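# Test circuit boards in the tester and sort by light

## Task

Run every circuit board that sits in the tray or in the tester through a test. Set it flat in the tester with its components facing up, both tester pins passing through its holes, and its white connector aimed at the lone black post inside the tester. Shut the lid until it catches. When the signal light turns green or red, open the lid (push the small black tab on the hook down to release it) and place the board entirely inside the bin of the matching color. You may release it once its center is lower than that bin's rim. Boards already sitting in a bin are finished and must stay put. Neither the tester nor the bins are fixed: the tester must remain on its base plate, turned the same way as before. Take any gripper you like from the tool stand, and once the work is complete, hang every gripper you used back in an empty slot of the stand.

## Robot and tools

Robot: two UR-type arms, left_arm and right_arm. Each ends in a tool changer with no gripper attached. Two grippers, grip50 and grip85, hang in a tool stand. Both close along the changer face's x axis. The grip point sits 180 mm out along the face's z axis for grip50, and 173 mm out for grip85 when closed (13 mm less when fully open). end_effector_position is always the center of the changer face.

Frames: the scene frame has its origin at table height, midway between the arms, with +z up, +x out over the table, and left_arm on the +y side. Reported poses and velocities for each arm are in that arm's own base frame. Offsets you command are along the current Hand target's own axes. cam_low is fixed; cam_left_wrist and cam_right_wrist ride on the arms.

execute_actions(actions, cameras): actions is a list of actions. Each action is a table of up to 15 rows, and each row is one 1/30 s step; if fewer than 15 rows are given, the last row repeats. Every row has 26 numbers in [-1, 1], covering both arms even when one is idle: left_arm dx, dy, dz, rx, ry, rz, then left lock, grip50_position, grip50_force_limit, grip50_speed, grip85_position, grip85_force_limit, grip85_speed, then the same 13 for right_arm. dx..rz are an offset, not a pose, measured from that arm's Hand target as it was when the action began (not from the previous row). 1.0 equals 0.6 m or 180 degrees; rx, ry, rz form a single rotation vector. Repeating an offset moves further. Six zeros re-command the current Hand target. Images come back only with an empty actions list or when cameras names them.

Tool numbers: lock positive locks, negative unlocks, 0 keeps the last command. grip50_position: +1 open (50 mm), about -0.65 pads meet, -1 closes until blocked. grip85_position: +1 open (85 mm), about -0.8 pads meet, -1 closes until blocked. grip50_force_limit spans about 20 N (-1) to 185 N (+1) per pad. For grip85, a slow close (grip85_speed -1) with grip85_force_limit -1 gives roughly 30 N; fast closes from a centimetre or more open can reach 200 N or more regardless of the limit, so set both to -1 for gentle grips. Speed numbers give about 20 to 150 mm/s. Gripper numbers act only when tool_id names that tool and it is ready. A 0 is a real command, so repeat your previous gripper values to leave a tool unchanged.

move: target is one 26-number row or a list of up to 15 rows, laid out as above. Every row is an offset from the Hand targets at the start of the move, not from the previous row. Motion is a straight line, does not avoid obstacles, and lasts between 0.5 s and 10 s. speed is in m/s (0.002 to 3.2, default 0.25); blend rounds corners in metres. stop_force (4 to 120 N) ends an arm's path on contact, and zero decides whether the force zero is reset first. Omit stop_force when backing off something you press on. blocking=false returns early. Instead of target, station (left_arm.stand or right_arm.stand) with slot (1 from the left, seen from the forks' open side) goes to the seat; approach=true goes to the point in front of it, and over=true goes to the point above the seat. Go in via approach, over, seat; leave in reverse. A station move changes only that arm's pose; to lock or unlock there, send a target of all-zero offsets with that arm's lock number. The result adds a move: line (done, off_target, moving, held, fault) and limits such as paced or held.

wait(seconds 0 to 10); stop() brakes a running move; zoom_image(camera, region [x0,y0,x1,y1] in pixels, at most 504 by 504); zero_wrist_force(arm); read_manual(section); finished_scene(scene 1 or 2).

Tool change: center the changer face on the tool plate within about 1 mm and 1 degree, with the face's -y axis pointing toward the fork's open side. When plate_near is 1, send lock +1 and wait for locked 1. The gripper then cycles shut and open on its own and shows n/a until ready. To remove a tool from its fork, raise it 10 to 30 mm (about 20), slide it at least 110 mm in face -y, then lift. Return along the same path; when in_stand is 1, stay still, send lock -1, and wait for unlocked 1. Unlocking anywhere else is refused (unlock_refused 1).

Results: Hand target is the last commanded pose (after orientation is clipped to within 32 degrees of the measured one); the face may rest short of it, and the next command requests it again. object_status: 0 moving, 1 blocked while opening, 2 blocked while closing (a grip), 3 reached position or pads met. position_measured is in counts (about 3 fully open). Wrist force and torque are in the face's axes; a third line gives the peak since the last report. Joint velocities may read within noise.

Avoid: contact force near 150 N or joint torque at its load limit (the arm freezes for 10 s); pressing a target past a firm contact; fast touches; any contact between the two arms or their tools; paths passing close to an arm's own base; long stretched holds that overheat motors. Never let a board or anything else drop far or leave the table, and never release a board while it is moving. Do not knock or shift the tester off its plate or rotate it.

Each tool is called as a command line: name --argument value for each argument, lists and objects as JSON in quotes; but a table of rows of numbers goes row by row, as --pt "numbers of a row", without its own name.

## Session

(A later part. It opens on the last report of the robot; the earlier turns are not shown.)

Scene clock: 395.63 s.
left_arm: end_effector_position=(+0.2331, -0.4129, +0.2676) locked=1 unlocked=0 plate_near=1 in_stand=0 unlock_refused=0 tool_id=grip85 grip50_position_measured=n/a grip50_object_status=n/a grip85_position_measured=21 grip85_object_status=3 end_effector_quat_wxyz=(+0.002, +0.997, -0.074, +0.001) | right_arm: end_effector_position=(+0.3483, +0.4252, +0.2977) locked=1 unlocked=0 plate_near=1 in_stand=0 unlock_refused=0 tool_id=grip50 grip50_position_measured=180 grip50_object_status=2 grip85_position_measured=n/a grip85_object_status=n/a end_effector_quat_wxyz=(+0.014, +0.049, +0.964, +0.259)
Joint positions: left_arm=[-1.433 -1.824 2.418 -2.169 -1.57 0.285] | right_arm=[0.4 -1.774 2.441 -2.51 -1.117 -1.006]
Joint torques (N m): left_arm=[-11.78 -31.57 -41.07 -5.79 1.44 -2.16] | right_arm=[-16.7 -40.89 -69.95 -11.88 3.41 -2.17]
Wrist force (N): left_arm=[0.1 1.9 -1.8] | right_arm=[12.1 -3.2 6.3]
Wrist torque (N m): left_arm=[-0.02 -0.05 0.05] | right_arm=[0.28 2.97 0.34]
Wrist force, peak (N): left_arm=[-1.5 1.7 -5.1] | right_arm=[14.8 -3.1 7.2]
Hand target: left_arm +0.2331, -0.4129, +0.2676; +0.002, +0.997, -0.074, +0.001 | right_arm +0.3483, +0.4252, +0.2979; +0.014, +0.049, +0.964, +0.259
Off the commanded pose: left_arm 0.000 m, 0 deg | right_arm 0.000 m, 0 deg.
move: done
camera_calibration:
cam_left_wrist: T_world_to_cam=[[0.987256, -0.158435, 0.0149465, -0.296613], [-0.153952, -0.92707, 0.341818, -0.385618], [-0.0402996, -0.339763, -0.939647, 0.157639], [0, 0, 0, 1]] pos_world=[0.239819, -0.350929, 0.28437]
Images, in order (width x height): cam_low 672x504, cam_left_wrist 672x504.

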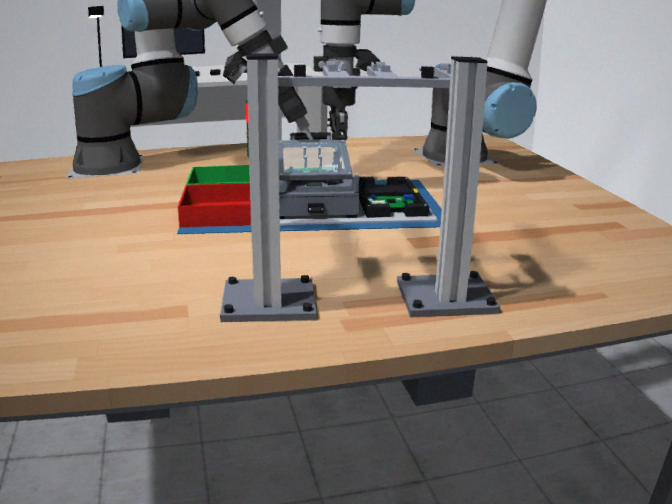

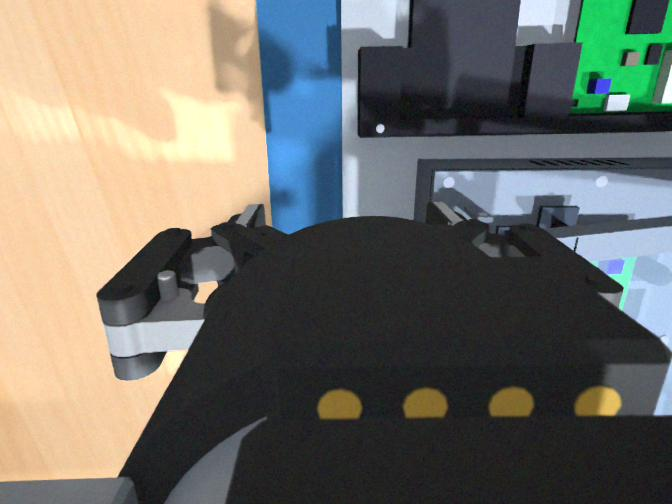

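move --pt "0 0 -0.03 0 0 0 0 1 -1 1 0.86 -1 -1 -0.0413 0.0443 -0.0768 0 0 0 0 -0.98 -0.3 -1 1 1 1" --pt "0 0 -0.07 0 0 0 0 1 -1 1 0.86 -1 -1 -0.1157 0.0815 -0.1412 0 0 0 0 -0.98 -0.3 -1 1 1 1" --pt "0 0 -0.11 0 0 0 0 1 -1 1 0.86 -1 -1 -0.2108 0.1037 -0.1796 0 0 0 0 -0.98 -0.3 -1 1 1 1" --pt "0 0 -0.14 0 0 0 0 1 -1 1 0.86 -1 -1 -0.2892 0.1088 -0.1885 0 0 0 0 -0.98 -0.3 -1 1 1 1" --pt "0 0 -0.15 0 0 0 0 1 -1 1 0.86 -1 -1 -0.3572 0.1049 -0.1817 0 0 0 0 -0.98 -0.3 -1 1 1 1" --cameras '["cam_left_wrist","cam_low"]' --speed 0.1 --blend '[0.01,0.01,0.01,0.01,0]'

zoom_image --camera "cam_low" --region '[260, 60, 380, 200]'

Scene clock: 405.43 s.
left_arm: end_effector_position=(+0.2329, -0.4126, +0.3575) locked=1 unlocked=0 plate_near=1 in_stand=0 unlock_refused=0 tool_id=grip85 grip50_position_measured=n/a grip50_object_status=n/a grip85_position_measured=21 grip85_object_status=3 end_effector_quat_wxyz=(+0.002, +0.997, -0.074, +0.001) | right_arm: end_effector_position=(+0.5611, +0.4031, +0.4240) locked=1 unlocked=0 plate_near=1 in_stand=0 unlock_refused=0 tool_id=grip50 grip50_position_measured=180 grip50_object_status=2 grip85_position_measured=n/a grip85_object_status=n/a end_effector_quat_wxyz=(+0.014, +0.049, +0.964, +0.259)
Joint positions: left_arm=[-1.434 -1.922 2.302 -1.955 -1.57 0.285] | right_arm=[0.233 -1.625 2.038 -2.173 -1.078 -1.188]
Joint torques (N m): left_arm=[-22.42 -34.73 -67.92 -5.03 -2.16 -2.77] | right_arm=[-9.95 -30.66 -60.99 -6.32 5.37 -1.9]
Wrist force (N): left_arm=[0.6 1.7 3.9] | right_arm=[3.0 -2.1 -15.3]
Wrist torque (N m): left_arm=[0.08 -0.13 0.04] | right_arm=[0.04 1.32 0.34]
Wrist force, peak (N): left_arm=[1.0 1.2 4.5] | right_arm=[5.0 5.7 -24.2]
Hand target: left_arm +0.2329, -0.4126, +0.3576; +0.002, +0.997, -0.074, +0.001 | right_arm +0.5613, +0.4031, +0.4240; +0.014, +0.049, +0.964, +0.259
Off the commanded pose: left_arm 0.000 m, 0 deg | right_arm 0.000 m, 0 deg.
move: done
camera_calibration:
cam_left_wrist: T_world_to_cam=[[0.987256, -0.158435, 0.0149465, -0.297812], [-0.153952, -0.92707, 0.341818, -0.416119], [-0.0402996, -0.339763, -0.939647, 0.242306], [0, 0, 0, 1]] pos_world=[0.239719, -0.350629, 0.37437]
Images, in order (width x height): cam_low 672x504, cam_left_wrist 672x504.

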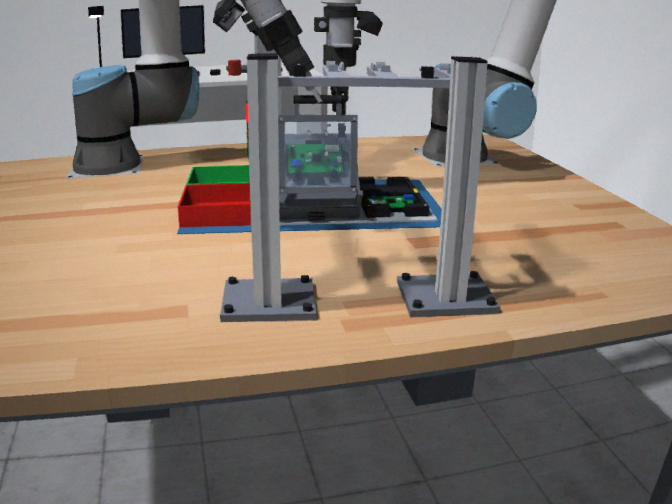

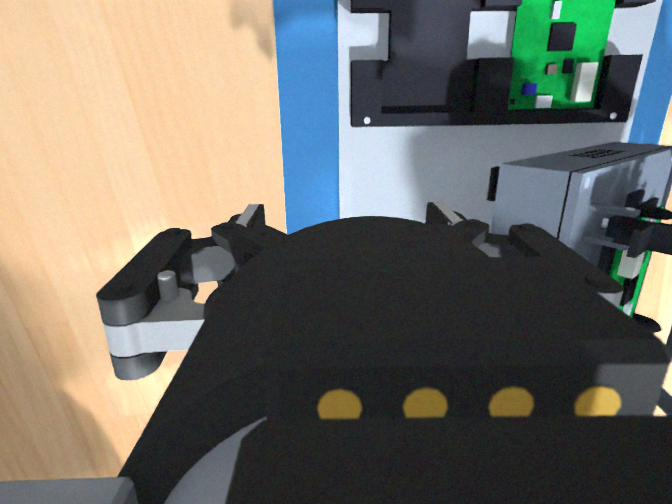

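Scaled by 3.600.

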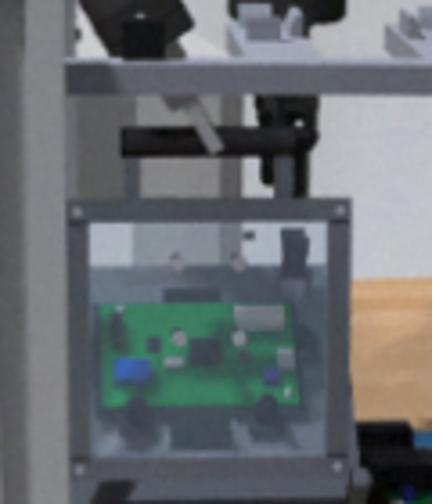

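wait --seconds 0.1 --cameras '["cam_right_wrist","cam_left_wrist"]'

zoom_image --camera "cam_left_wrist" --region '[480, 110, 672, 330]'

zoom_image --camera "cam_right_wrist" --region '[240, 0, 560, 220]'

Scene clock: 411.40 s.
left_arm: end_effector_position=(+0.2329, -0.4126, +0.3576) locked=1 unlocked=0 plate_near=1 in_stand=0 unlock_refused=0 tool_id=grip85 grip50_position_measured=n/a grip50_object_status=n/a grip85_position_measured=21 grip85_object_status=3 end_effector_quat_wxyz=(+0.002, +0.997, -0.074, +0.001) | right_arm: end_effector_position=(+0.5613, +0.4031, +0.4240) locked=1 unlocked=0 plate_near=1 in_stand=0 unlock_refused=0 tool_id=grip50 grip50_position_measured=180 grip50_object_status=2 grip85_position_measured=n/a grip85_object_status=n/a end_effector_quat_wxyz=(+0.014, +0.049, +0.964, +0.259)
Joint positions: left_arm=[-1.434 -1.922 2.302 -1.955 -1.57 0.285] | right_arm=[0.233 -1.625 2.037 -2.173 -1.078 -1.188]
Joint torques (N m): left_arm=[-20.11 -34.81 -66.81 -5.1 -1.68 -2.58] | right_arm=[-7.98 -32.78 -62.24 -9.66 5.76 -1.86]
Wrist force (N): left_arm=[0.8 1.9 3.9] | right_arm=[3.3 -2.8 -14.3]
Wrist torque (N m): left_arm=[0.08 -0.15 0.03] | right_arm=[0.15 1.36 0.33]
Wrist force, peak (N): left_arm=[0.8 1.8 4.4] | right_arm=[3.5 -2.0 -15.4]
Hand target: left_arm +0.2329, -0.4126, +0.3576; +0.002, +0.997, -0.074, +0.001 | right_arm +0.5613, +0.4031, +0.4240; +0.014, +0.049, +0.964, +0.259
Tool commands: left_gripper/lock=+0.0 left_gripper/grip50_position=+1.0 left_gripper/grip50_force_limit=-1.0 left_gripper/grip50_speed=+1.0 left_gripper/grip85_position=+0.86 left_gripper/grip85_force_limit=-1.0 left_gripper/grip85_speed=-1.0 right_gripper/lock=+0.0 right_gripper/grip50_position=-0.98 right_gripper/grip50_force_limit=-0.3 right_gripper/grip50_speed=-1.0 right_gripper/grip85_position=+1.0 right_gripper/grip85_force_limit=+1.0 right_gripper/grip85_speed=+1.0
Off the commanded pose: left_arm 0.000 m, 0 deg | right_arm 0.000 m, 0 deg.
wait: 0.10 s; at rest from the start
camera_calibration:
cam_left_wrist: T_world_to_cam=[[0.987256, -0.158435, 0.0149465, -0.297812], [-0.153952, -0.92707, 0.341818, -0.416119], [-0.0402996, -0.339763, -0.939647, 0.242306], [0, 0, 0, 1]] pos_world=[0.239719, -0.350629, 0.37437]
cam_right_wrist: T_world_to_cam=[[-0.996799, 0.0799121, 0.00222471, 0.53524], [0.0520047, 0.627052, 0.777239, -0.559332], [0.0607158, 0.774867, -0.629201, -0.0417115], [0, 0, 0, 1]] pos_world=[0.565147, 0.340279, 0.4073]
Images, in order (width x height): cam_left_wrist 672x504, cam_right_wrist 672x504.

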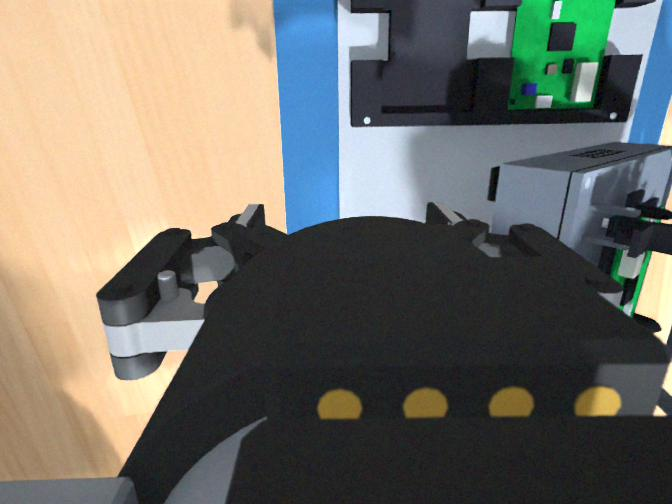

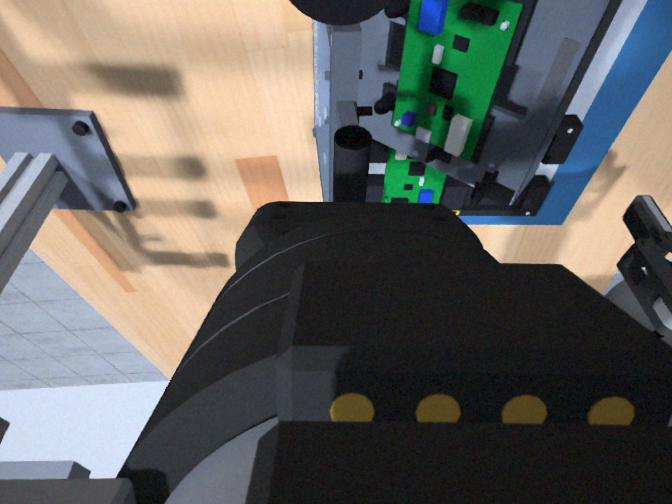

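Scaled by 2.291.

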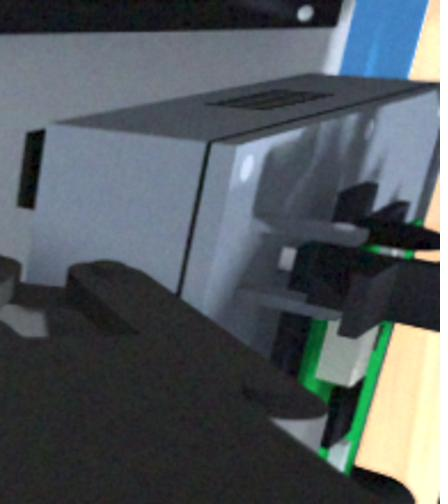

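Scaled by 1.575.

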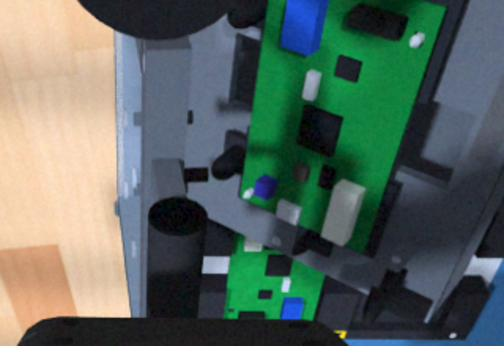

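move --pt "0 0 0 0 0 0 0 1 -1 1 0.86 -1 -1 0.1217 -0.0023 0.004 0 0 0 0 -0.98 -0.3 -1 1 1 1" --pt "0 0 0 0 0 0 0 1 -1 1 0.86 -1 -1 0.1843 -0.0106 0.0183 0 0 0 0 -0.98 -0.3 -1 1 1 1" --pt "0 0 0 0 0 0 0 1 -1 1 0.86 -1 -1 0.2375 -0.022 0.0381 0 0 0 0 -0.98 -0.3 -1 1 1 1" --cameras '["cam_left_wrist","cam_low","cam_right_wrist"]' --speed 0.03 --blend '[0.01,0.005,0]'

zoom_image --camera "cam_low" --region '[260, 60, 380, 220]'

Scene clock: 432.93 s.
left_arm: end_effector_position=(+0.2329, -0.4126, +0.3576) locked=1 unlocked=0 plate_near=1 in_stand=0 unlock_refused=0 tool_id=grip85 grip50_position_measured=n/a grip50_object_status=n/a grip85_position_measured=21 grip85_object_status=3 end_effector_quat_wxyz=(+0.002, +0.997, -0.074, +0.001) | right_arm: end_effector_position=(+0.4198, +0.4177, +0.3975) locked=1 unlocked=0 plate_near=1 in_stand=0 unlock_refused=0 tool_id=grip50 grip50_position_measured=180 grip50_object_status=2 grip85_position_measured=n/a grip85_object_status=n/a end_effector_quat_wxyz=(+0.014, +0.049, +0.964, +0.259)
Joint positions: left_arm=[-1.434 -1.922 2.302 -1.955 -1.57 0.285] | right_arm=[0.33 -1.8 2.246 -2.256 -1.099 -1.081]
Joint torques (N m): left_arm=[-21.32 -34.09 -67.37 -5.29 -0.64 -2.78] | right_arm=[5.19 -35.35 -42.63 -11.38 -2 2.88]
Wrist force (N): left_arm=[0.9 1.8 4.1] | right_arm=[8.5 2.5 -11.9]
Wrist torque (N m): left_arm=[0.09 -0.16 0.04] | right_arm=[-0.84 0.99 -0.68]
Wrist force, peak (N): left_arm=[0.8 2.2 4.4] | right_arm=[-0.1 5.4 -29.7]
Hand target: left_arm +0.2329, -0.4126, +0.3576; +0.002, +0.997, -0.074, +0.001 | right_arm +0.4196, +0.4178, +0.3974; +0.014, +0.049, +0.964, +0.259
Off the commanded pose: left_arm 0.000 m, 0 deg | right_arm 0.000 m, 0 deg.
move: done
camera_calibration:
cam_left_wrist: T_world_to_cam=[[0.987256, -0.158435, 0.0149465, -0.297812], [-0.153952, -0.92707, 0.341818, -0.416119], [-0.0402996, -0.339763, -0.939647, 0.242306], [0, 0, 0, 1]] pos_world=[0.239719, -0.350629, 0.37437]
cam_right_wrist: T_world_to_cam=[[-0.996806, 0.0798299, 0.00228118, 0.393095], [0.051997, 0.627057, 0.777236, -0.540529], [0.0606162, 0.774872, -0.629205, -0.0610651], [0, 0, 0, 1]] pos_world=[0.423647, 0.354879, 0.380799]

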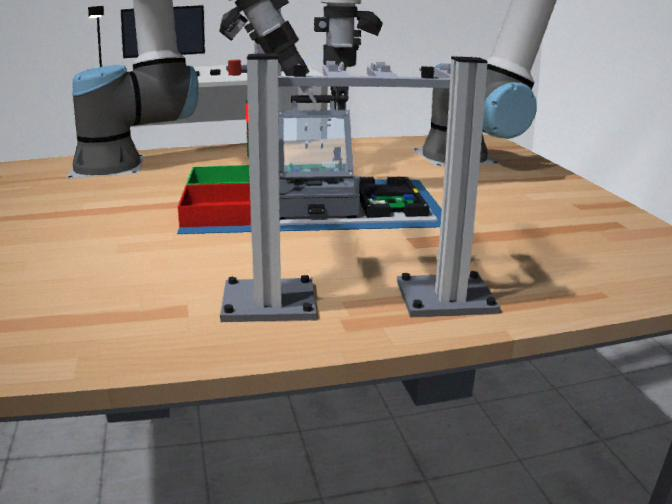

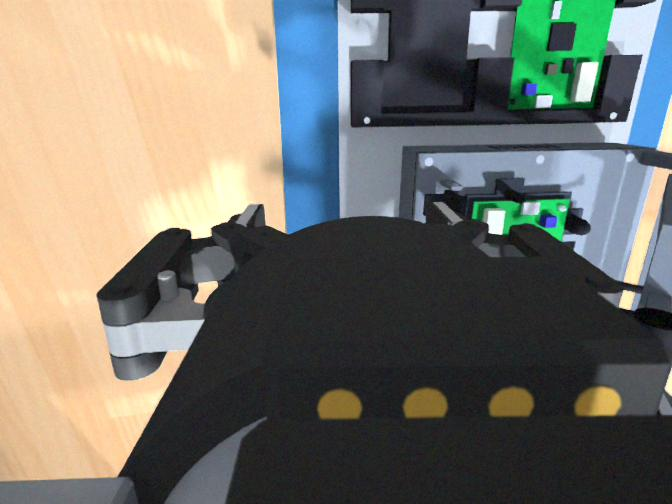

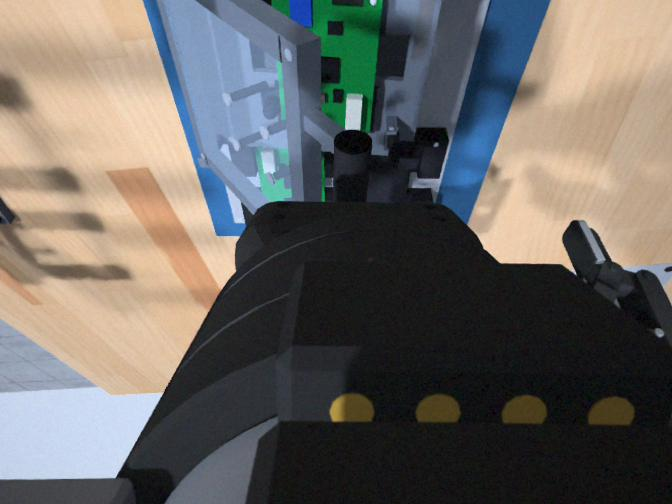

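Scaled by 3.150.

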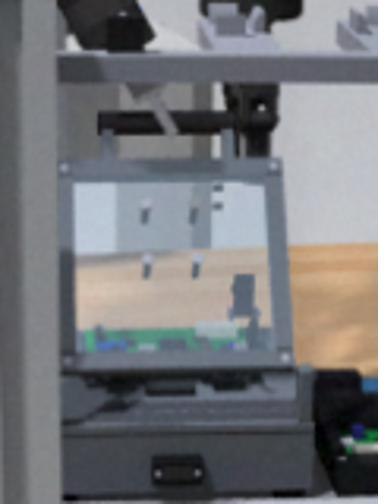

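zoom_image --camera "cam_left_wrist" --region '[390, 130, 600, 260]'

Scaled by 2.400.

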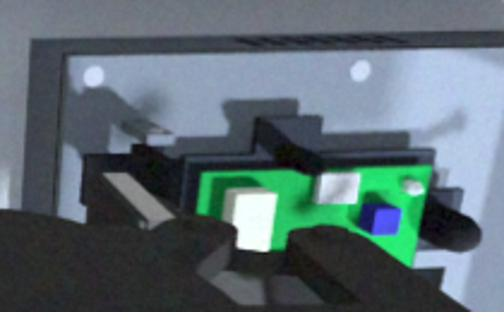

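move --target '[0.029,0,0.131,0,0,0,0,1,-1,1,0.86,-1,-1, 0,0,0,0,0,0,0,-1,-1,-1,1,1,1]' --cameras '["cam_left_wrist"]' --speed 0.12

zoom_image --camera "cam_left_wrist" --region '[390, 130, 600, 260]'

Scene clock: 438.67 s.
left_arm: end_effector_position=(+0.2502, -0.4155, +0.2792) locked=1 unlocked=0 plate_near=1 in_stand=0 unlock_refused=0 tool_id=grip85 grip50_position_measured=n/a grip50_object_status=n/a grip85_position_measured=21 grip85_object_status=3 end_effector_quat_wxyz=(+0.002, +0.997, -0.074, +0.001) | right_arm: end_effector_position=(+0.4195, +0.4178, +0.3975) locked=1 unlocked=0 plate_near=1 in_stand=0 unlock_refused=0 tool_id=grip50 grip50_position_measured=180 grip50_object_status=2 grip85_position_measured=n/a grip85_object_status=n/a end_effector_quat_wxyz=(+0.014, +0.049, +0.964, +0.259)
Joint positions: left_arm=[-1.396 -1.816 2.388 -2.147 -1.57 0.322] | right_arm=[0.33 -1.8 2.246 -2.256 -1.099 -1.081]
Joint torques (N m): left_arm=[26.53 1.49 -28.36 -8.69 1.88 1.97] | right_arm=[-15.8 -2.32 -42.97 -11.17 -13.68 2.5]
Wrist force (N): left_arm=[-17.3 -1.5 -30.9] | right_arm=[47.8 18.1 -58.5]
Wrist torque (N m): left_arm=[0.45 -1.88 -0.28] | right_arm=[-3.80 9.16 -0.46]
Wrist force, peak (N): left_arm=[-17.3 -1.5 -30.9] | right_arm=[47.8 18.1 -58.5]
Hand target: left_arm +0.2503, -0.4155, +0.2790; +0.002, +0.997, -0.074, +0.001 | right_arm +0.4196, +0.4178, +0.3974; +0.014, +0.049, +0.964, +0.259
Off the commanded pose: left_arm 0.000 m, 0 deg | right_arm 0.000 m, 0 deg.
move: done
camera_calibration:
cam_left_wrist: T_world_to_cam=[[0.987255, -0.158437, 0.0149829, -0.314092], [-0.153957, -0.926993, 0.342024, -0.389394], [-0.0403003, -0.339972, -0.939572, 0.168248], [0, 0, 0, 1]] pos_world=[0.256919, -0.35353, 0.295969]
Images, in order (width x height): cam_left_wrist 672x504.

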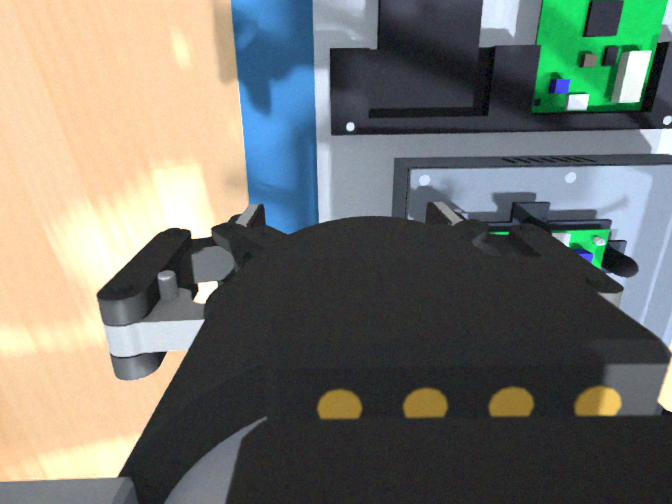

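Scaled by 2.400.

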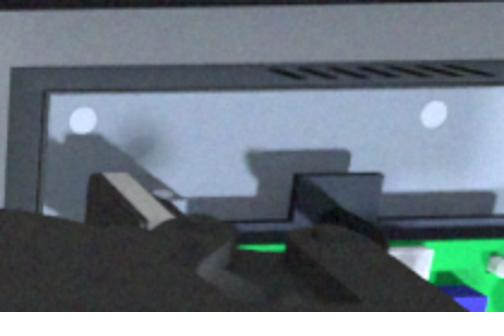

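move --target '[0,0,0,0,0,0,0,1,-1,1,0.86,-1,-1, 0.0117,0.0017,-0.0029,0,0,0,0,-1,-1,-1,1,1,1]' --cameras '["cam_left_wrist","cam_right_wrist"]' --speed 0.02

Scene clock: 440.67 s.
left_arm: end_effector_position=(+0.2503, -0.4154, +0.2789) locked=1 unlocked=0 plate_near=1 in_stand=0 unlock_refused=0 tool_id=grip85 grip50_position_measured=n/a grip50_object_status=n/a grip85_position_measured=21 grip85_object_status=3 end_effector_quat_wxyz=(+0.002, +0.997, -0.074, +0.001) | right_arm: end_effector_position=(+0.4129, +0.4184, +0.3993) locked=1 unlocked=0 plate_near=1 in_stand=0 unlock_refused=0 tool_id=grip50 grip50_position_measured=180 grip50_object_status=2 grip85_position_measured=n/a grip85_object_status=n/a end_effector_quat_wxyz=(+0.014, +0.049, +0.965, +0.259)
Joint positions: left_arm=[-1.396 -1.815 2.388 -2.148 -1.57 0.322] | right_arm=[0.336 -1.811 2.251 -2.253 -1.1 -1.074]
Joint torques (N m): left_arm=[10.06 -35.04 -61.24 -6.33 -0.54 1.64] | right_arm=[13.92 -50.2 -49.21 -5.3 3.84 2.53]
Wrist force (N): left_arm=[-5.1 1.2 1.5] | right_arm=[-10.1 -4.3 12.1]
Wrist torque (N m): left_arm=[0.19 -1.07 -0.22] | right_arm=[0.39 -2.37 -0.28]
Wrist force, peak (N): left_arm=[-19.8 -0.4 -34.1] | right_arm=[51.1 20.4 -61.4]
Hand target: left_arm +0.2503, -0.4155, +0.2790; +0.002, +0.997, -0.074, +0.001 | right_arm +0.4126, +0.4185, +0.3994; +0.014, +0.049, +0.964, +0.259
Off the commanded pose: left_arm 0.000 m, 0 deg | right_arm 0.000 m, 0 deg.
move: done
camera_calibration:
cam_left_wrist: T_world_to_cam=[[0.987276, -0.158309, 0.0149677, -0.314125], [-0.15385, -0.927168, 0.341599, -0.389146], [-0.0402007, -0.339555, -0.939727, 0.168174], [0, 0, 0, 1]] pos_world=[0.257019, -0.353429, 0.295671]
cam_right_wrist: T_world_to_cam=[[-0.996795, 0.0799697, 0.00229571, 0.385997], [0.0521006, 0.627105, 0.777191, -0.542046], [0.060712, 0.774819, -0.629261, -0.06005], [0, 0, 0, 1]] pos_world=[0.416647, 0.355579, 0.3826]
Images, in order (width x height): cam_left_wrist 672x504, cam_right_wrist 672x504.

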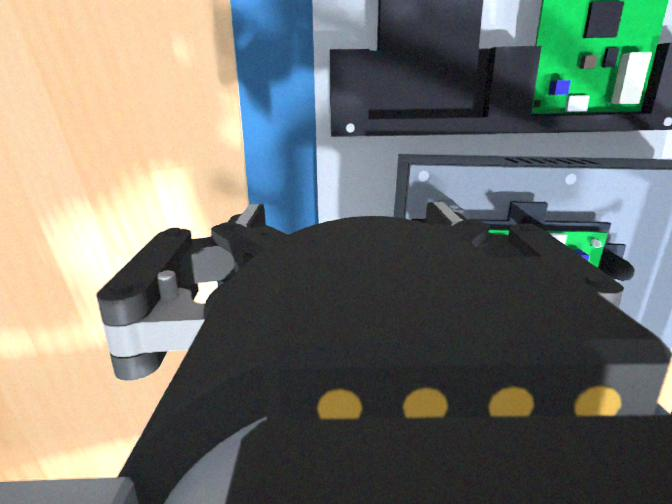

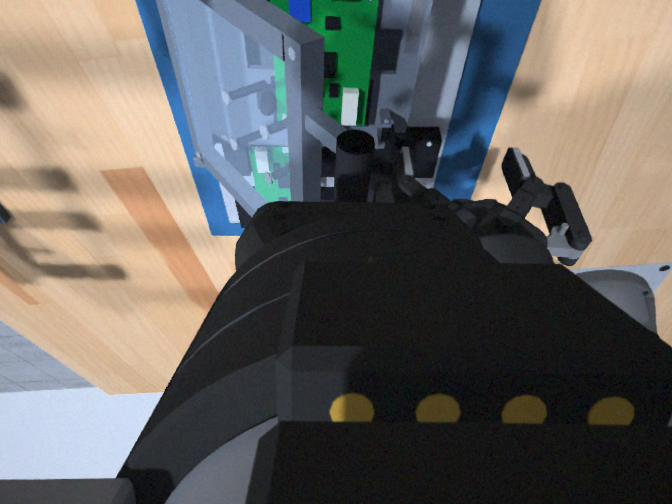

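move --target '[0,0,0.02,0,0,0,0,1,-1,1,0.86,-1,-1, 0,0,0,0,0,0,0,-1,-1,-1,1,1,1]' --cameras '["cam_left_wrist"]' --speed 0.015 --stop_force 20

zoom_image --camera "cam_left_wrist" --region '[390, 130, 600, 260]'

Scene clock: 443.17 s.
left_arm: end_effector_position=(+0.2503, -0.4155, +0.2726) locked=1 unlocked=0 plate_near=1 in_stand=0 unlock_refused=0 tool_id=grip85 grip50_position_measured=n/a grip50_object_status=n/a grip85_position_measured=21 grip85_object_status=3 end_effector_quat_wxyz=(+0.002, +0.997, -0.074, +0.001) | right_arm: end_effector_position=(+0.4126, +0.4185, +0.3994) locked=1 unlocked=0 plate_near=1 in_stand=0 unlock_refused=0 tool_id=grip50 grip50_position_measured=180 grip50_object_status=2 grip85_position_measured=n/a grip85_object_status=n/a end_effector_quat_wxyz=(+0.014, +0.049, +0.964, +0.259)
Joint positions: left_arm=[-1.396 -1.807 2.395 -2.164 -1.57 0.322] | right_arm=[0.336 -1.811 2.251 -2.253 -1.1 -1.074]
Joint torques (N m): left_arm=[4.01 -29.66 -50.88 -2.97 4.79 0.58] | right_arm=[12.3 -44.09 -55.32 -7.48 8.46 2.04]
Wrist force (N): left_arm=[-11.9 3.6 -17.7] | right_arm=[-12.7 -0.8 16.3]
Wrist torque (N m): left_arm=[-0.34 -1.35 -0.06] | right_arm=[-0.25 -3.02 -0.18]
Wrist force, peak (N): left_arm=[-22.7 -4.2 -44.3] | right_arm=[-16.4 -2.4 23.1]
Hand target: left_arm +0.2503, -0.4155, +0.2727; +0.002, +0.997, -0.074, +0.001 (not the last commanded pose) | right_arm +0.4126, +0.4185, +0.3994; +0.014, +0.049, +0.964, +0.259
Off the commanded pose: left_arm 0.006 m, 0 deg | right_arm 0.000 m, 0 deg.
move: contact (left_arm)
camera_calibration:
cam_left_wrist: T_world_to_cam=[[0.987255, -0.158442, 0.0149681, -0.31409], [-0.15396, -0.927025, 0.341937, -0.38714], [-0.0403015, -0.339884, -0.939603, 0.162186], [0, 0, 0, 1]] pos_world=[0.257019, -0.35353, 0.28947]
Images, in order (width x height): cam_left_wrist 672x504.

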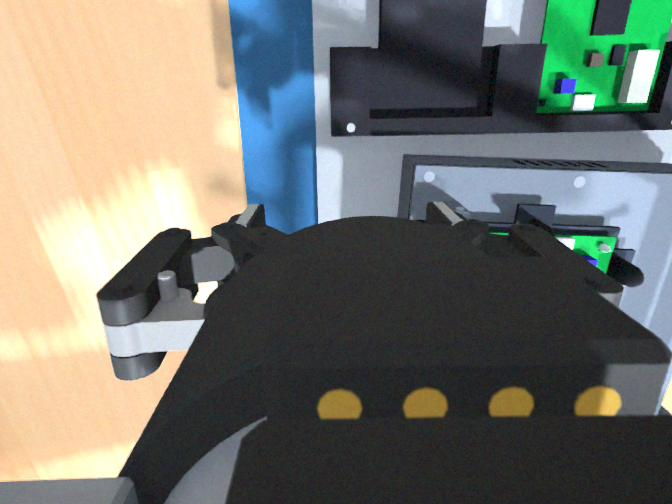

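Scaled by 2.400.

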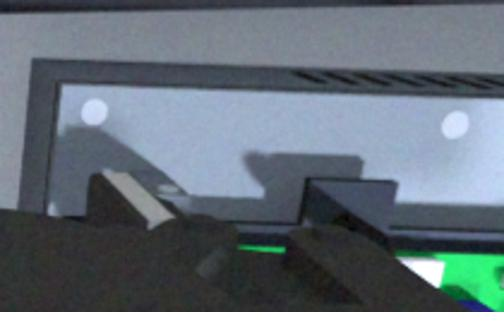

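move --pt "0 0 0 0 0 0 0 1 -1 1 0.86 -1 -1 0 -0.0025 0.0043 0 0 0 0 -1 -1 -1 1 1 1" --pt "0 0 0 0 0 0 0 1 -1 1 0.86 -1 -1 -0.1025 0.0165 -0.0286 0 0 0 0 -1 -1 -1 1 1 1" --cameras '["cam_left_wrist","cam_low"]' --speed 0.04 --blend '[0.001,0]'

zoom_image --camera "cam_low" --region '[260, 60, 380, 220]'

Scene clock: 446.87 s.
left_arm: end_effector_position=(+0.2503, -0.4155, +0.2727) locked=1 unlocked=0 plate_near=1 in_stand=0 unlock_refused=0 tool_id=grip85 grip50_position_measured=n/a grip50_object_status=n/a grip85_position_measured=21 grip85_object_status=3 end_effector_quat_wxyz=(+0.002, +0.997, -0.074, +0.001) | right_arm: end_effector_position=(+0.4242, +0.4177, +0.4015) locked=1 unlocked=0 plate_near=1 in_stand=0 unlock_refused=0 tool_id=grip50 grip50_position_measured=180 grip50_object_status=2 grip85_position_measured=n/a grip85_object_status=n/a end_effector_quat_wxyz=(+0.014, +0.050, +0.964, +0.261)
Joint positions: left_arm=[-1.396 -1.807 2.395 -2.164 -1.57 0.322] | right_arm=[0.326 -1.797 2.236 -2.249 -1.095 -1.083]
Joint torques (N m): left_arm=[1.04 -20.2 -41.77 -7.43 -2.22 1.54] | right_arm=[-1.65 -31.31 -56.97 -8.63 2.33 0.1]
Wrist force (N): left_arm=[1.4 2.9 1.8] | right_arm=[2.1 6.6 -1.3]
Wrist torque (N m): left_arm=[0.18 -0.09 -0.23] | right_arm=[-1.61 0.37 0.01]
Wrist force, peak (N): left_arm=[-34.1 -4.1 -55.0] | right_arm=[68.9 24.8 -97.4]
Hand target: left_arm +0.2503, -0.4155, +0.2727; +0.002, +0.997, -0.074, +0.001 | right_arm +0.4242, +0.4177, +0.4015; +0.014, +0.050, +0.964, +0.261 (not the last commanded pose)
Tool commands: left_gripper/lock=+0.0 left_gripper/grip50_position=+1.0 left_gripper/grip50_force_limit=-1.0 left_gripper/grip50_speed=+1.0 left_gripper/grip85_position=+0.86 left_gripper/grip85_force_limit=-1.0 left_gripper/grip85_speed=-1.0 right_gripper/lock=+0.0 right_gripper/grip50_position=-1.0 right_gripper/grip50_force_limit=-1.0 right_gripper/grip50_speed=-1.0 right_gripper/grip85_position=+1.0 right_gripper/grip85_force_limit=+1.0 right_gripper/grip85_speed=+1.0
Off the commanded pose: left_arm 0.000 m, 0 deg | right_arm 0.053 m, 0 deg.
FORCE FAULT: contact force on the right arm reached its limit, and that arm stopped. The contact can be on any part of that arm, not only on its tool. That arm's remaining commands of this call were not run. That arm is still stopped at the end of this call. That arm stays stopped for about 10 more seconds. Until then a move that you send moves the other arm only, and its call returns only when the move has ended. Once the stop has ended, the next robot result says so. If the stop ends while you think or write, that arm runs what you send next, counted from a new Hand target: where the arm stands when the stop ends. While its stop runs, that arm, its gripper or tool too, takes no new command. Until it ends, the stop uses up actions while you think or wait. An arm that is not stopped still takes commands.
move: fault (right_arm); path passed 1 of 2 targets
camera_calibration:
cam_left_wrist: T_world_to_cam=[[0.987266, -0.158358, 0.015147, -0.314115], [-0.153943, -0.927038, 0.341909, -0.387141], [-0.0401021, -0.339887, -0.939611, 0.162137], [0, 0, 0, 1]] pos_world=[0.257019, -0.353529, 0.289471]
Images, in order (width x height): cam_low 672x504, cam_left_wrist 672x504.

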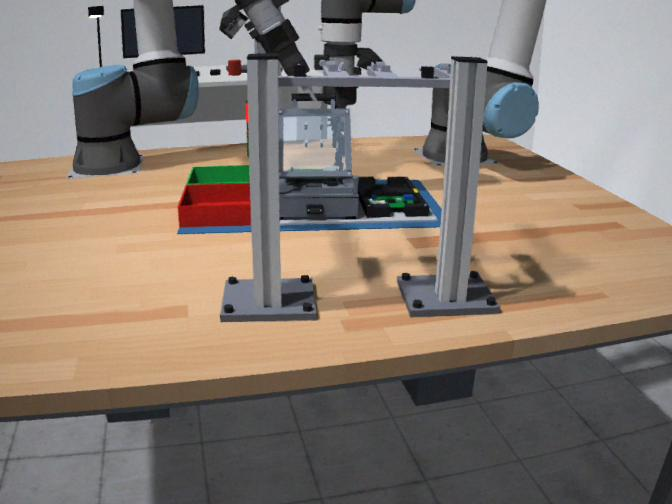

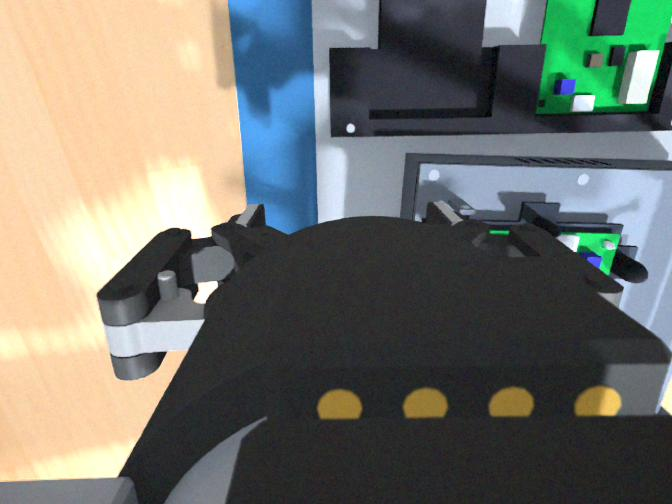

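Scaled by 3.150.

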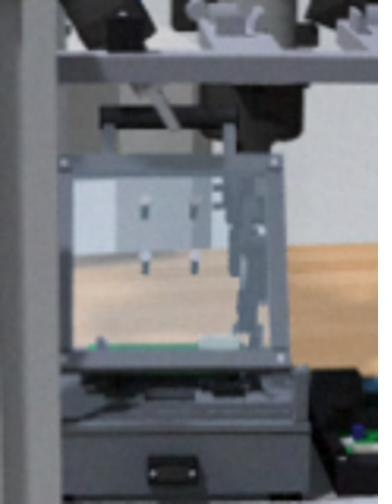

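move --target '[0,0,0.006,0,0,0,0,1,-1,1,0.86,-1,-1, 0,0,0,0,0,0,0,-1,-1,-1,1,1,1]' --cameras '[]' --speed 0.006 --stop_force 18

Scene clock: 460.97 s.
left_arm: end_effector_position=(+0.2503, -0.4155, +0.2704) locked=1 unlocked=0 plate_near=1 in_stand=0 unlock_refused=0 tool_id=grip85 grip50_position_measured=n/a grip50_object_status=n/a grip85_position_measured=21 grip85_object_status=3 end_effector_quat_wxyz=(+0.002, +0.997, -0.074, +0.001) | right_arm: end_effector_position=(+0.4242, +0.4177, +0.4015) locked=1 unlocked=0 plate_near=1 in_stand=0 unlock_refused=0 tool_id=grip50 grip50_position_measured=180 grip50_object_status=2 grip85_position_measured=n/a grip85_object_status=n/a end_effector_quat_wxyz=(+0.014, +0.050, +0.964, +0.261)
Joint positions: left_arm=[-1.396 -1.804 2.398 -2.169 -1.57 0.322] | right_arm=[0.326 -1.797 2.236 -2.249 -1.095 -1.083]
Joint torques (N m): left_arm=[-12.26 -31.54 -53.07 -3.85 4.42 1.29] | right_arm=[-0.25 -33.96 -55.75 -8.88 -1.19 0.58]
Wrist force (N): left_arm=[-9.1 3.3 -15.6] | right_arm=[2.2 6.9 1.3]
Wrist torque (N m): left_arm=[0.04 -1.30 -0.14] | right_arm=[-1.68 0.32 0.00]
Wrist force, peak (N): left_arm=[-13.3 -0.7 -24.5] | right_arm=[2.1 7.3 1.3]
Hand target: left_arm +0.2503, -0.4155, +0.2705; +0.002, +0.997, -0.074, +0.001 (not the last commanded pose) | right_arm +0.4242, +0.4177, +0.4015; +0.014, +0.050, +0.964, +0.261
Off the commanded pose: left_arm 0.001 m, 0 deg | right_arm 0.000 m, 0 deg.
FORCE FAULT, CONTINUED: the right arm's stop, for the force fault that an earlier result reported, is over. The rest of the stop counts as 19 of the actions that you can send in this scene. The stop ended before this call began, so that arm ran this call's commands, counted from a new Hand target: where the arm stood when the stop ended. During its stop the right arm's controller moved it back a little.
move: contact (left_arm)
No camera images: "cameras" was empty.

move --pt "0 0 0 0 0 0 0 1 -1 1 0.86 -1 -1 0 0 0 0 0 0 0 0.145 -1 -1 1 1 1" --pt "0 0 0 0 0 0 0 1 -1 1 0.86 -1 -1 0 -0.0042 0.0072 0 0 0 0 0.145 -1 -1 1 1 1" --cameras '["cam_low","cam_left_wrist"]' --speed 0.03

zoom_image --camera "cam_low" --region '[260, 60, 380, 220]'

Scene clock: 463.30 s.
left_arm: end_effector_position=(+0.2503, -0.4155, +0.2705) locked=1 unlocked=0 plate_near=1 in_stand=0 unlock_refused=0 tool_id=grip85 grip50_position_measured=n/a grip50_object_status=n/a grip85_position_measured=21 grip85_object_status=3 end_effector_quat_wxyz=(+0.002, +0.997, -0.074, +0.001) | right_arm: end_effector_position=(+0.4242, +0.4177, +0.3967) locked=1 unlocked=0 plate_near=1 in_stand=0 unlock_refused=0 tool_id=grip50 grip50_position_measured=131 grip50_object_status=3 grip85_position_measured=n/a grip85_object_status=n/a end_effector_quat_wxyz=(+0.014, +0.050, +0.964, +0.261)
Joint positions: left_arm=[-1.396 -1.804 2.398 -2.169 -1.57 0.322] | right_arm=[0.326 -1.793 2.243 -2.26 -1.095 -1.083]
Joint torques (N m): left_arm=[0.45 -32.91 -53.01 -6.95 2.64 -0.2] | right_arm=[-1.82 -23.27 -46.79 -11.67 5.71 -0.95]
Wrist force (N): left_arm=[-8.8 2.0 -15.3] | right_arm=[0.5 -2.7 -0.8]
Wrist torque (N m): left_arm=[0.24 -1.29 -0.21] | right_arm=[-0.29 -0.14 -0.32]
Wrist force, peak (N): left_arm=[-9.2 3.3 -16.1] | right_arm=[2.2 7.3 1.0]
Hand target: left_arm +0.2503, -0.4155, +0.2705; +0.002, +0.997, -0.074, +0.001 | right_arm +0.4242, +0.4177, +0.3965; +0.014, +0.050, +0.964, +0.261
Off the commanded pose: left_arm 0.000 m, 0 deg | right_arm 0.000 m, 0 deg.
move: done
camera_calibration:
cam_left_wrist: T_world_to_cam=[[0.987256, -0.158435, 0.0149822, -0.314059], [-0.153955, -0.926994, 0.342024, -0.386403], [-0.0403003, -0.339972, -0.939572, 0.160078], [0, 0, 0, 1]] pos_world=[0.257019, -0.35353, 0.287269]
Images, in order (width x height): cam_low 672x504, cam_left_wrist 672x504.

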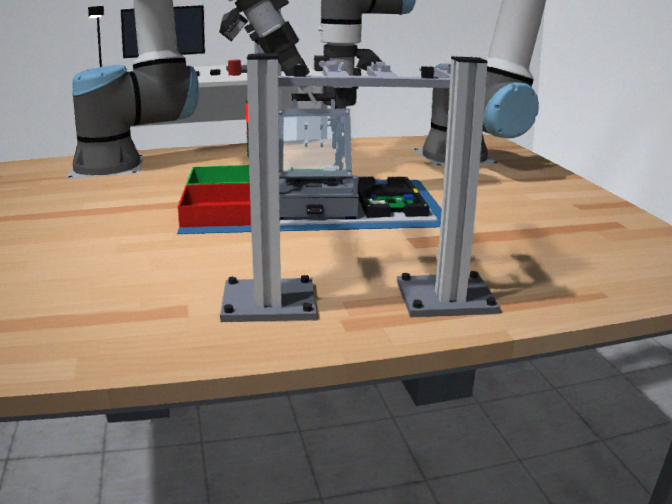

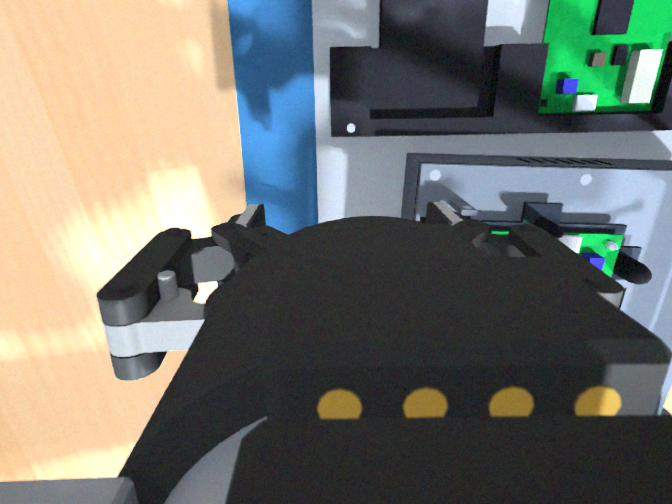

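Scaled by 3.150.

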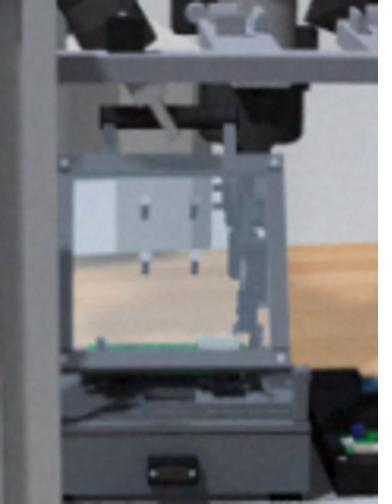

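move --pt "0 0 0 0 0 0 0 1 -1 1 0.86 -1 -1 -0.0545 0.0138 -0.0238 0 0 0 0 0.145 -1 -1 1 1 1" --pt "0 0 0 0 0 0 0 1 -1 1 0.86 -1 -1 -0.104 0.0228 -0.0394 0 0 0 0 0.145 -1 -1 1 1 1" --pt "0 0 0 0 0 0 0 1 -1 1 0.86 -1 -1 -0.156 0.0273 -0.0473 0 0 0 0 0.145 -1 -1 1 1 1" --pt "0 0 0 0 0 0 0 1 -1 1 0.86 -1 -1 -0.2087 0.0273 -0.0473 0 0 0 0 0.145 -1 -1 1 1 1" --pt "0 0 0 0 0 0 0 1 -1 1 0.86 -1 -1 -0.2503 0.024 -0.0416 0 0 0 0 0.145 -1 -1 1 1 1" --cameras '["cam_low","cam_left_wrist"]' --speed 0.06 --blend '[0.005,0.005,0.005,0.005,0]'

zoom_image --camera "cam_low" --region '[260, 60, 380, 220]'

Scene clock: 468.63 s.
left_arm: end_effector_position=(+0.2503, -0.4155, +0.2705) locked=1 unlocked=0 plate_near=1 in_stand=0 unlock_refused=0 tool_id=grip85 grip50_position_measured=n/a grip50_object_status=n/a grip85_position_measured=21 grip85_object_status=3 end_effector_quat_wxyz=(+0.002, +0.997, -0.074, +0.001) | right_arm: end_effector_position=(+0.5733, +0.4020, +0.4255) locked=1 unlocked=0 plate_near=1 in_stand=0 unlock_refused=0 tool_id=grip50 grip50_position_measured=131 grip50_object_status=3 grip85_position_measured=n/a grip85_object_status=n/a end_effector_quat_wxyz=(+0.014, +0.050, +0.964, +0.261)
Joint positions: left_arm=[-1.396 -1.804 2.398 -2.169 -1.57 0.322] | right_arm=[0.226 -1.609 2.02 -2.169 -1.074 -1.194]
Joint torques (N m): left_arm=[19.49 -31.71 -51.87 -6.73 0.18 -2.24] | right_arm=[-10.63 -40.37 -68.01 -12.51 6.25 -1.48]
Wrist force (N): left_arm=[-9.1 2.6 -15.4] | right_arm=[3.0 -4.7 -1.4]
Wrist torque (N m): left_arm=[0.23 -1.31 -0.20] | right_arm=[0.04 0.40 -0.04]
Wrist force, peak (N): left_arm=[-9.6 2.3 -16.1] | right_arm=[11.6 -0.1 -7.6]
Hand target: left_arm +0.2503, -0.4155, +0.2705; +0.002, +0.997, -0.074, +0.001 | right_arm +0.5735, +0.4020, +0.4255; +0.014, +0.050, +0.964, +0.261
Off the commanded pose: left_arm 0.000 m, 0 deg | right_arm 0.000 m, 0 deg.
move: done
camera_calibration:
cam_left_wrist: T_world_to_cam=[[0.987256, -0.158435, 0.0149822, -0.314059], [-0.153955, -0.926994, 0.342024, -0.386403], [-0.0403003, -0.339972, -0.939572, 0.160078], [0, 0, 0, 1]] pos_world=[0.257019, -0.35353, 0.287269]
Images, in order (width x height): cam_low 672x504, cam_left_wrist 672x504.

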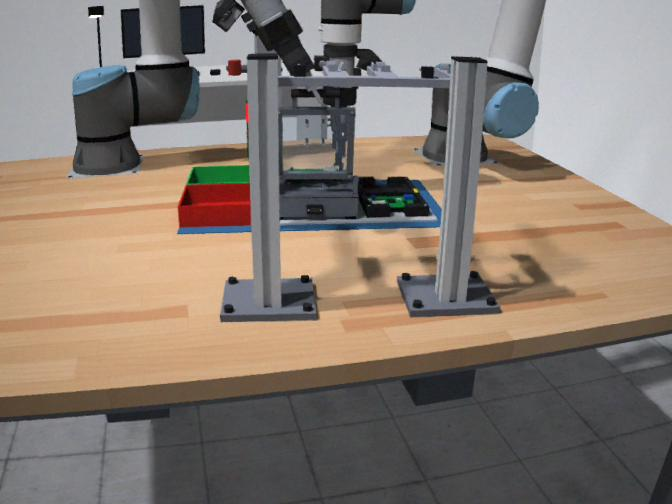

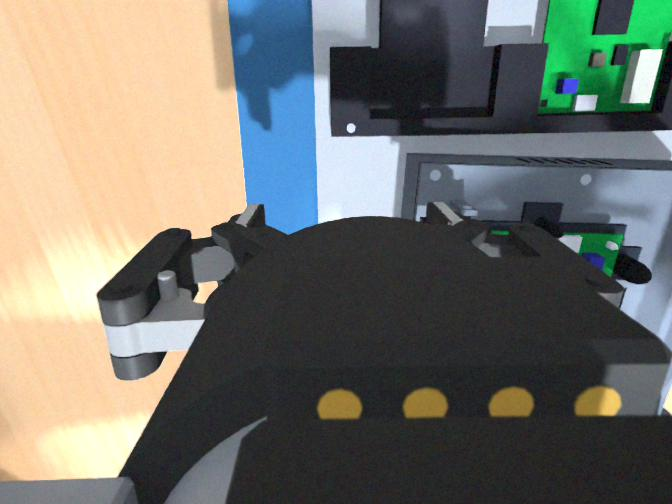

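Scaled by 3.150.

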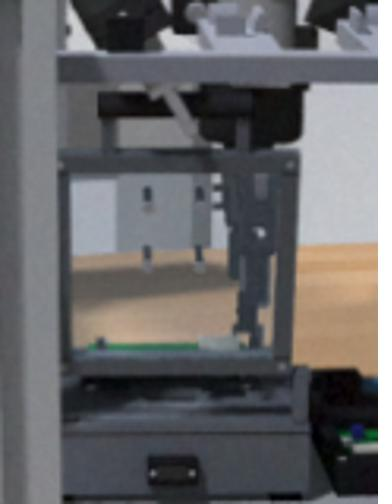

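move --pt "0 0 -0.1 0 0 0 0 1 -1 1 0.86 -1 -1 0 0 -0.05 0 0 0 0 0.145 -1 -1 1 1 1" --pt "0.1458 0.209 -0.1575 0 0 0 0 1 -1 1 0.86 -1 -1 0 0 -0.11 0 0 0 0 0.145 -1 -1 1 1 1" --cameras '["cam_left_wrist"]' --speed '[0.12,0.25]' --blend '[0.01,0]'

zoom_image --camera "cam_left_wrist" --region '[290, 0, 450, 100]'

zoom_image --camera "cam_left_wrist" --region '[290, 100, 450, 210]'

Scene clock: 474.47 s.
left_arm: end_effector_position=(+0.3181, -0.5519, +0.3656) locked=1 unlocked=0 plate_near=1 in_stand=0 unlock_refused=0 tool_id=grip85 grip50_position_measured=n/a grip50_object_status=n/a grip85_position_measured=21 grip85_object_status=3 end_effector_quat_wxyz=(+0.002, +0.997, -0.074, +0.001) | right_arm: end_effector_position=(+0.5700, +0.3690, +0.4825) locked=1 unlocked=0 plate_near=1 in_stand=0 unlock_refused=0 tool_id=grip50 grip50_position_measured=131 grip50_object_status=3 grip85_position_measured=n/a grip85_object_status=n/a end_effector_quat_wxyz=(+0.014, +0.050, +0.964, +0.261)
Joint positions: left_arm=[-1.325 -1.614 2.049 -2.01 -1.57 0.393] | right_arm=[0.174 -1.679 1.972 -2.022 -1.065 -1.252]
Joint torques (N m): left_arm=[17.91 -46.87 -67.6 -5.51 -2.87 2.08] | right_arm=[-11.09 -55.64 -67.31 -5.82 6.14 -1.5]
Wrist force (N): left_arm=[1.4 3.1 3.5] | right_arm=[0.3 -3.0 -0.5]
Wrist torque (N m): left_arm=[0.20 -0.17 -0.24] | right_arm=[-0.31 -0.12 -0.03]
Wrist force, peak (N): left_arm=[-9.7 2.8 -16.0] | right_arm=[3.2 -5.1 -1.1]
Hand target: left_arm +0.3182, -0.5520, +0.3656; +0.002, +0.997, -0.074, +0.001 | right_arm +0.5700, +0.3689, +0.4825; +0.014, +0.050, +0.964, +0.261
Off the commanded pose: left_arm 0.000 m, 0 deg | right_arm 0.000 m, 0 deg.
move: done
camera_calibration:
cam_left_wrist: T_world_to_cam=[[0.987256, -0.158435, 0.0149822, -0.404129], [-0.153955, -0.926994, 0.342024, -0.534918], [-0.0403003, -0.339972, -0.939572, 0.205796], [0, 0, 0, 1]] pos_world=[0.324919, -0.48993, 0.382369]
Images, in order (width x height): cam_left_wrist 672x504.

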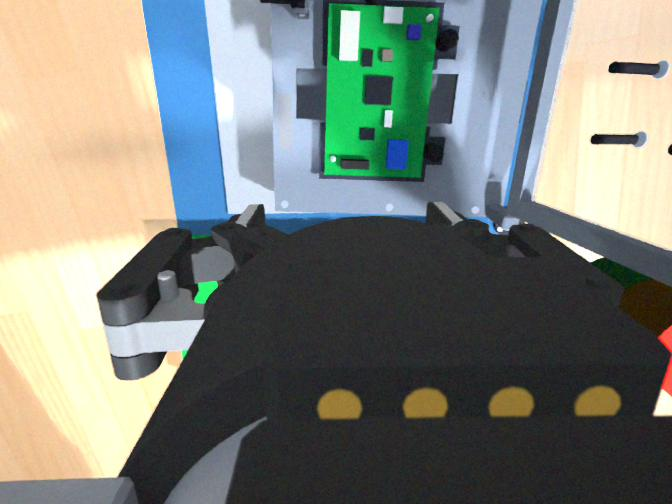

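Scaled by 3.150.

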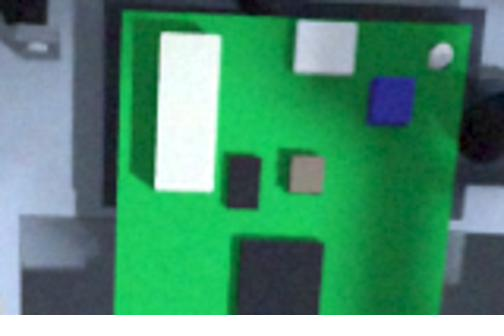

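Scaled by 3.150.

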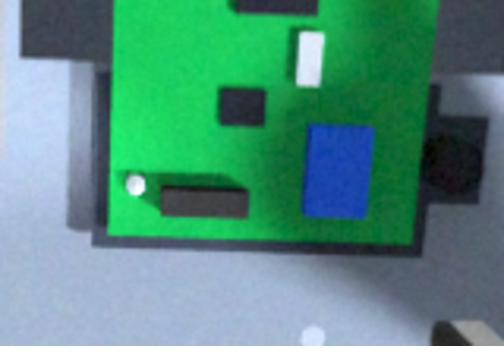

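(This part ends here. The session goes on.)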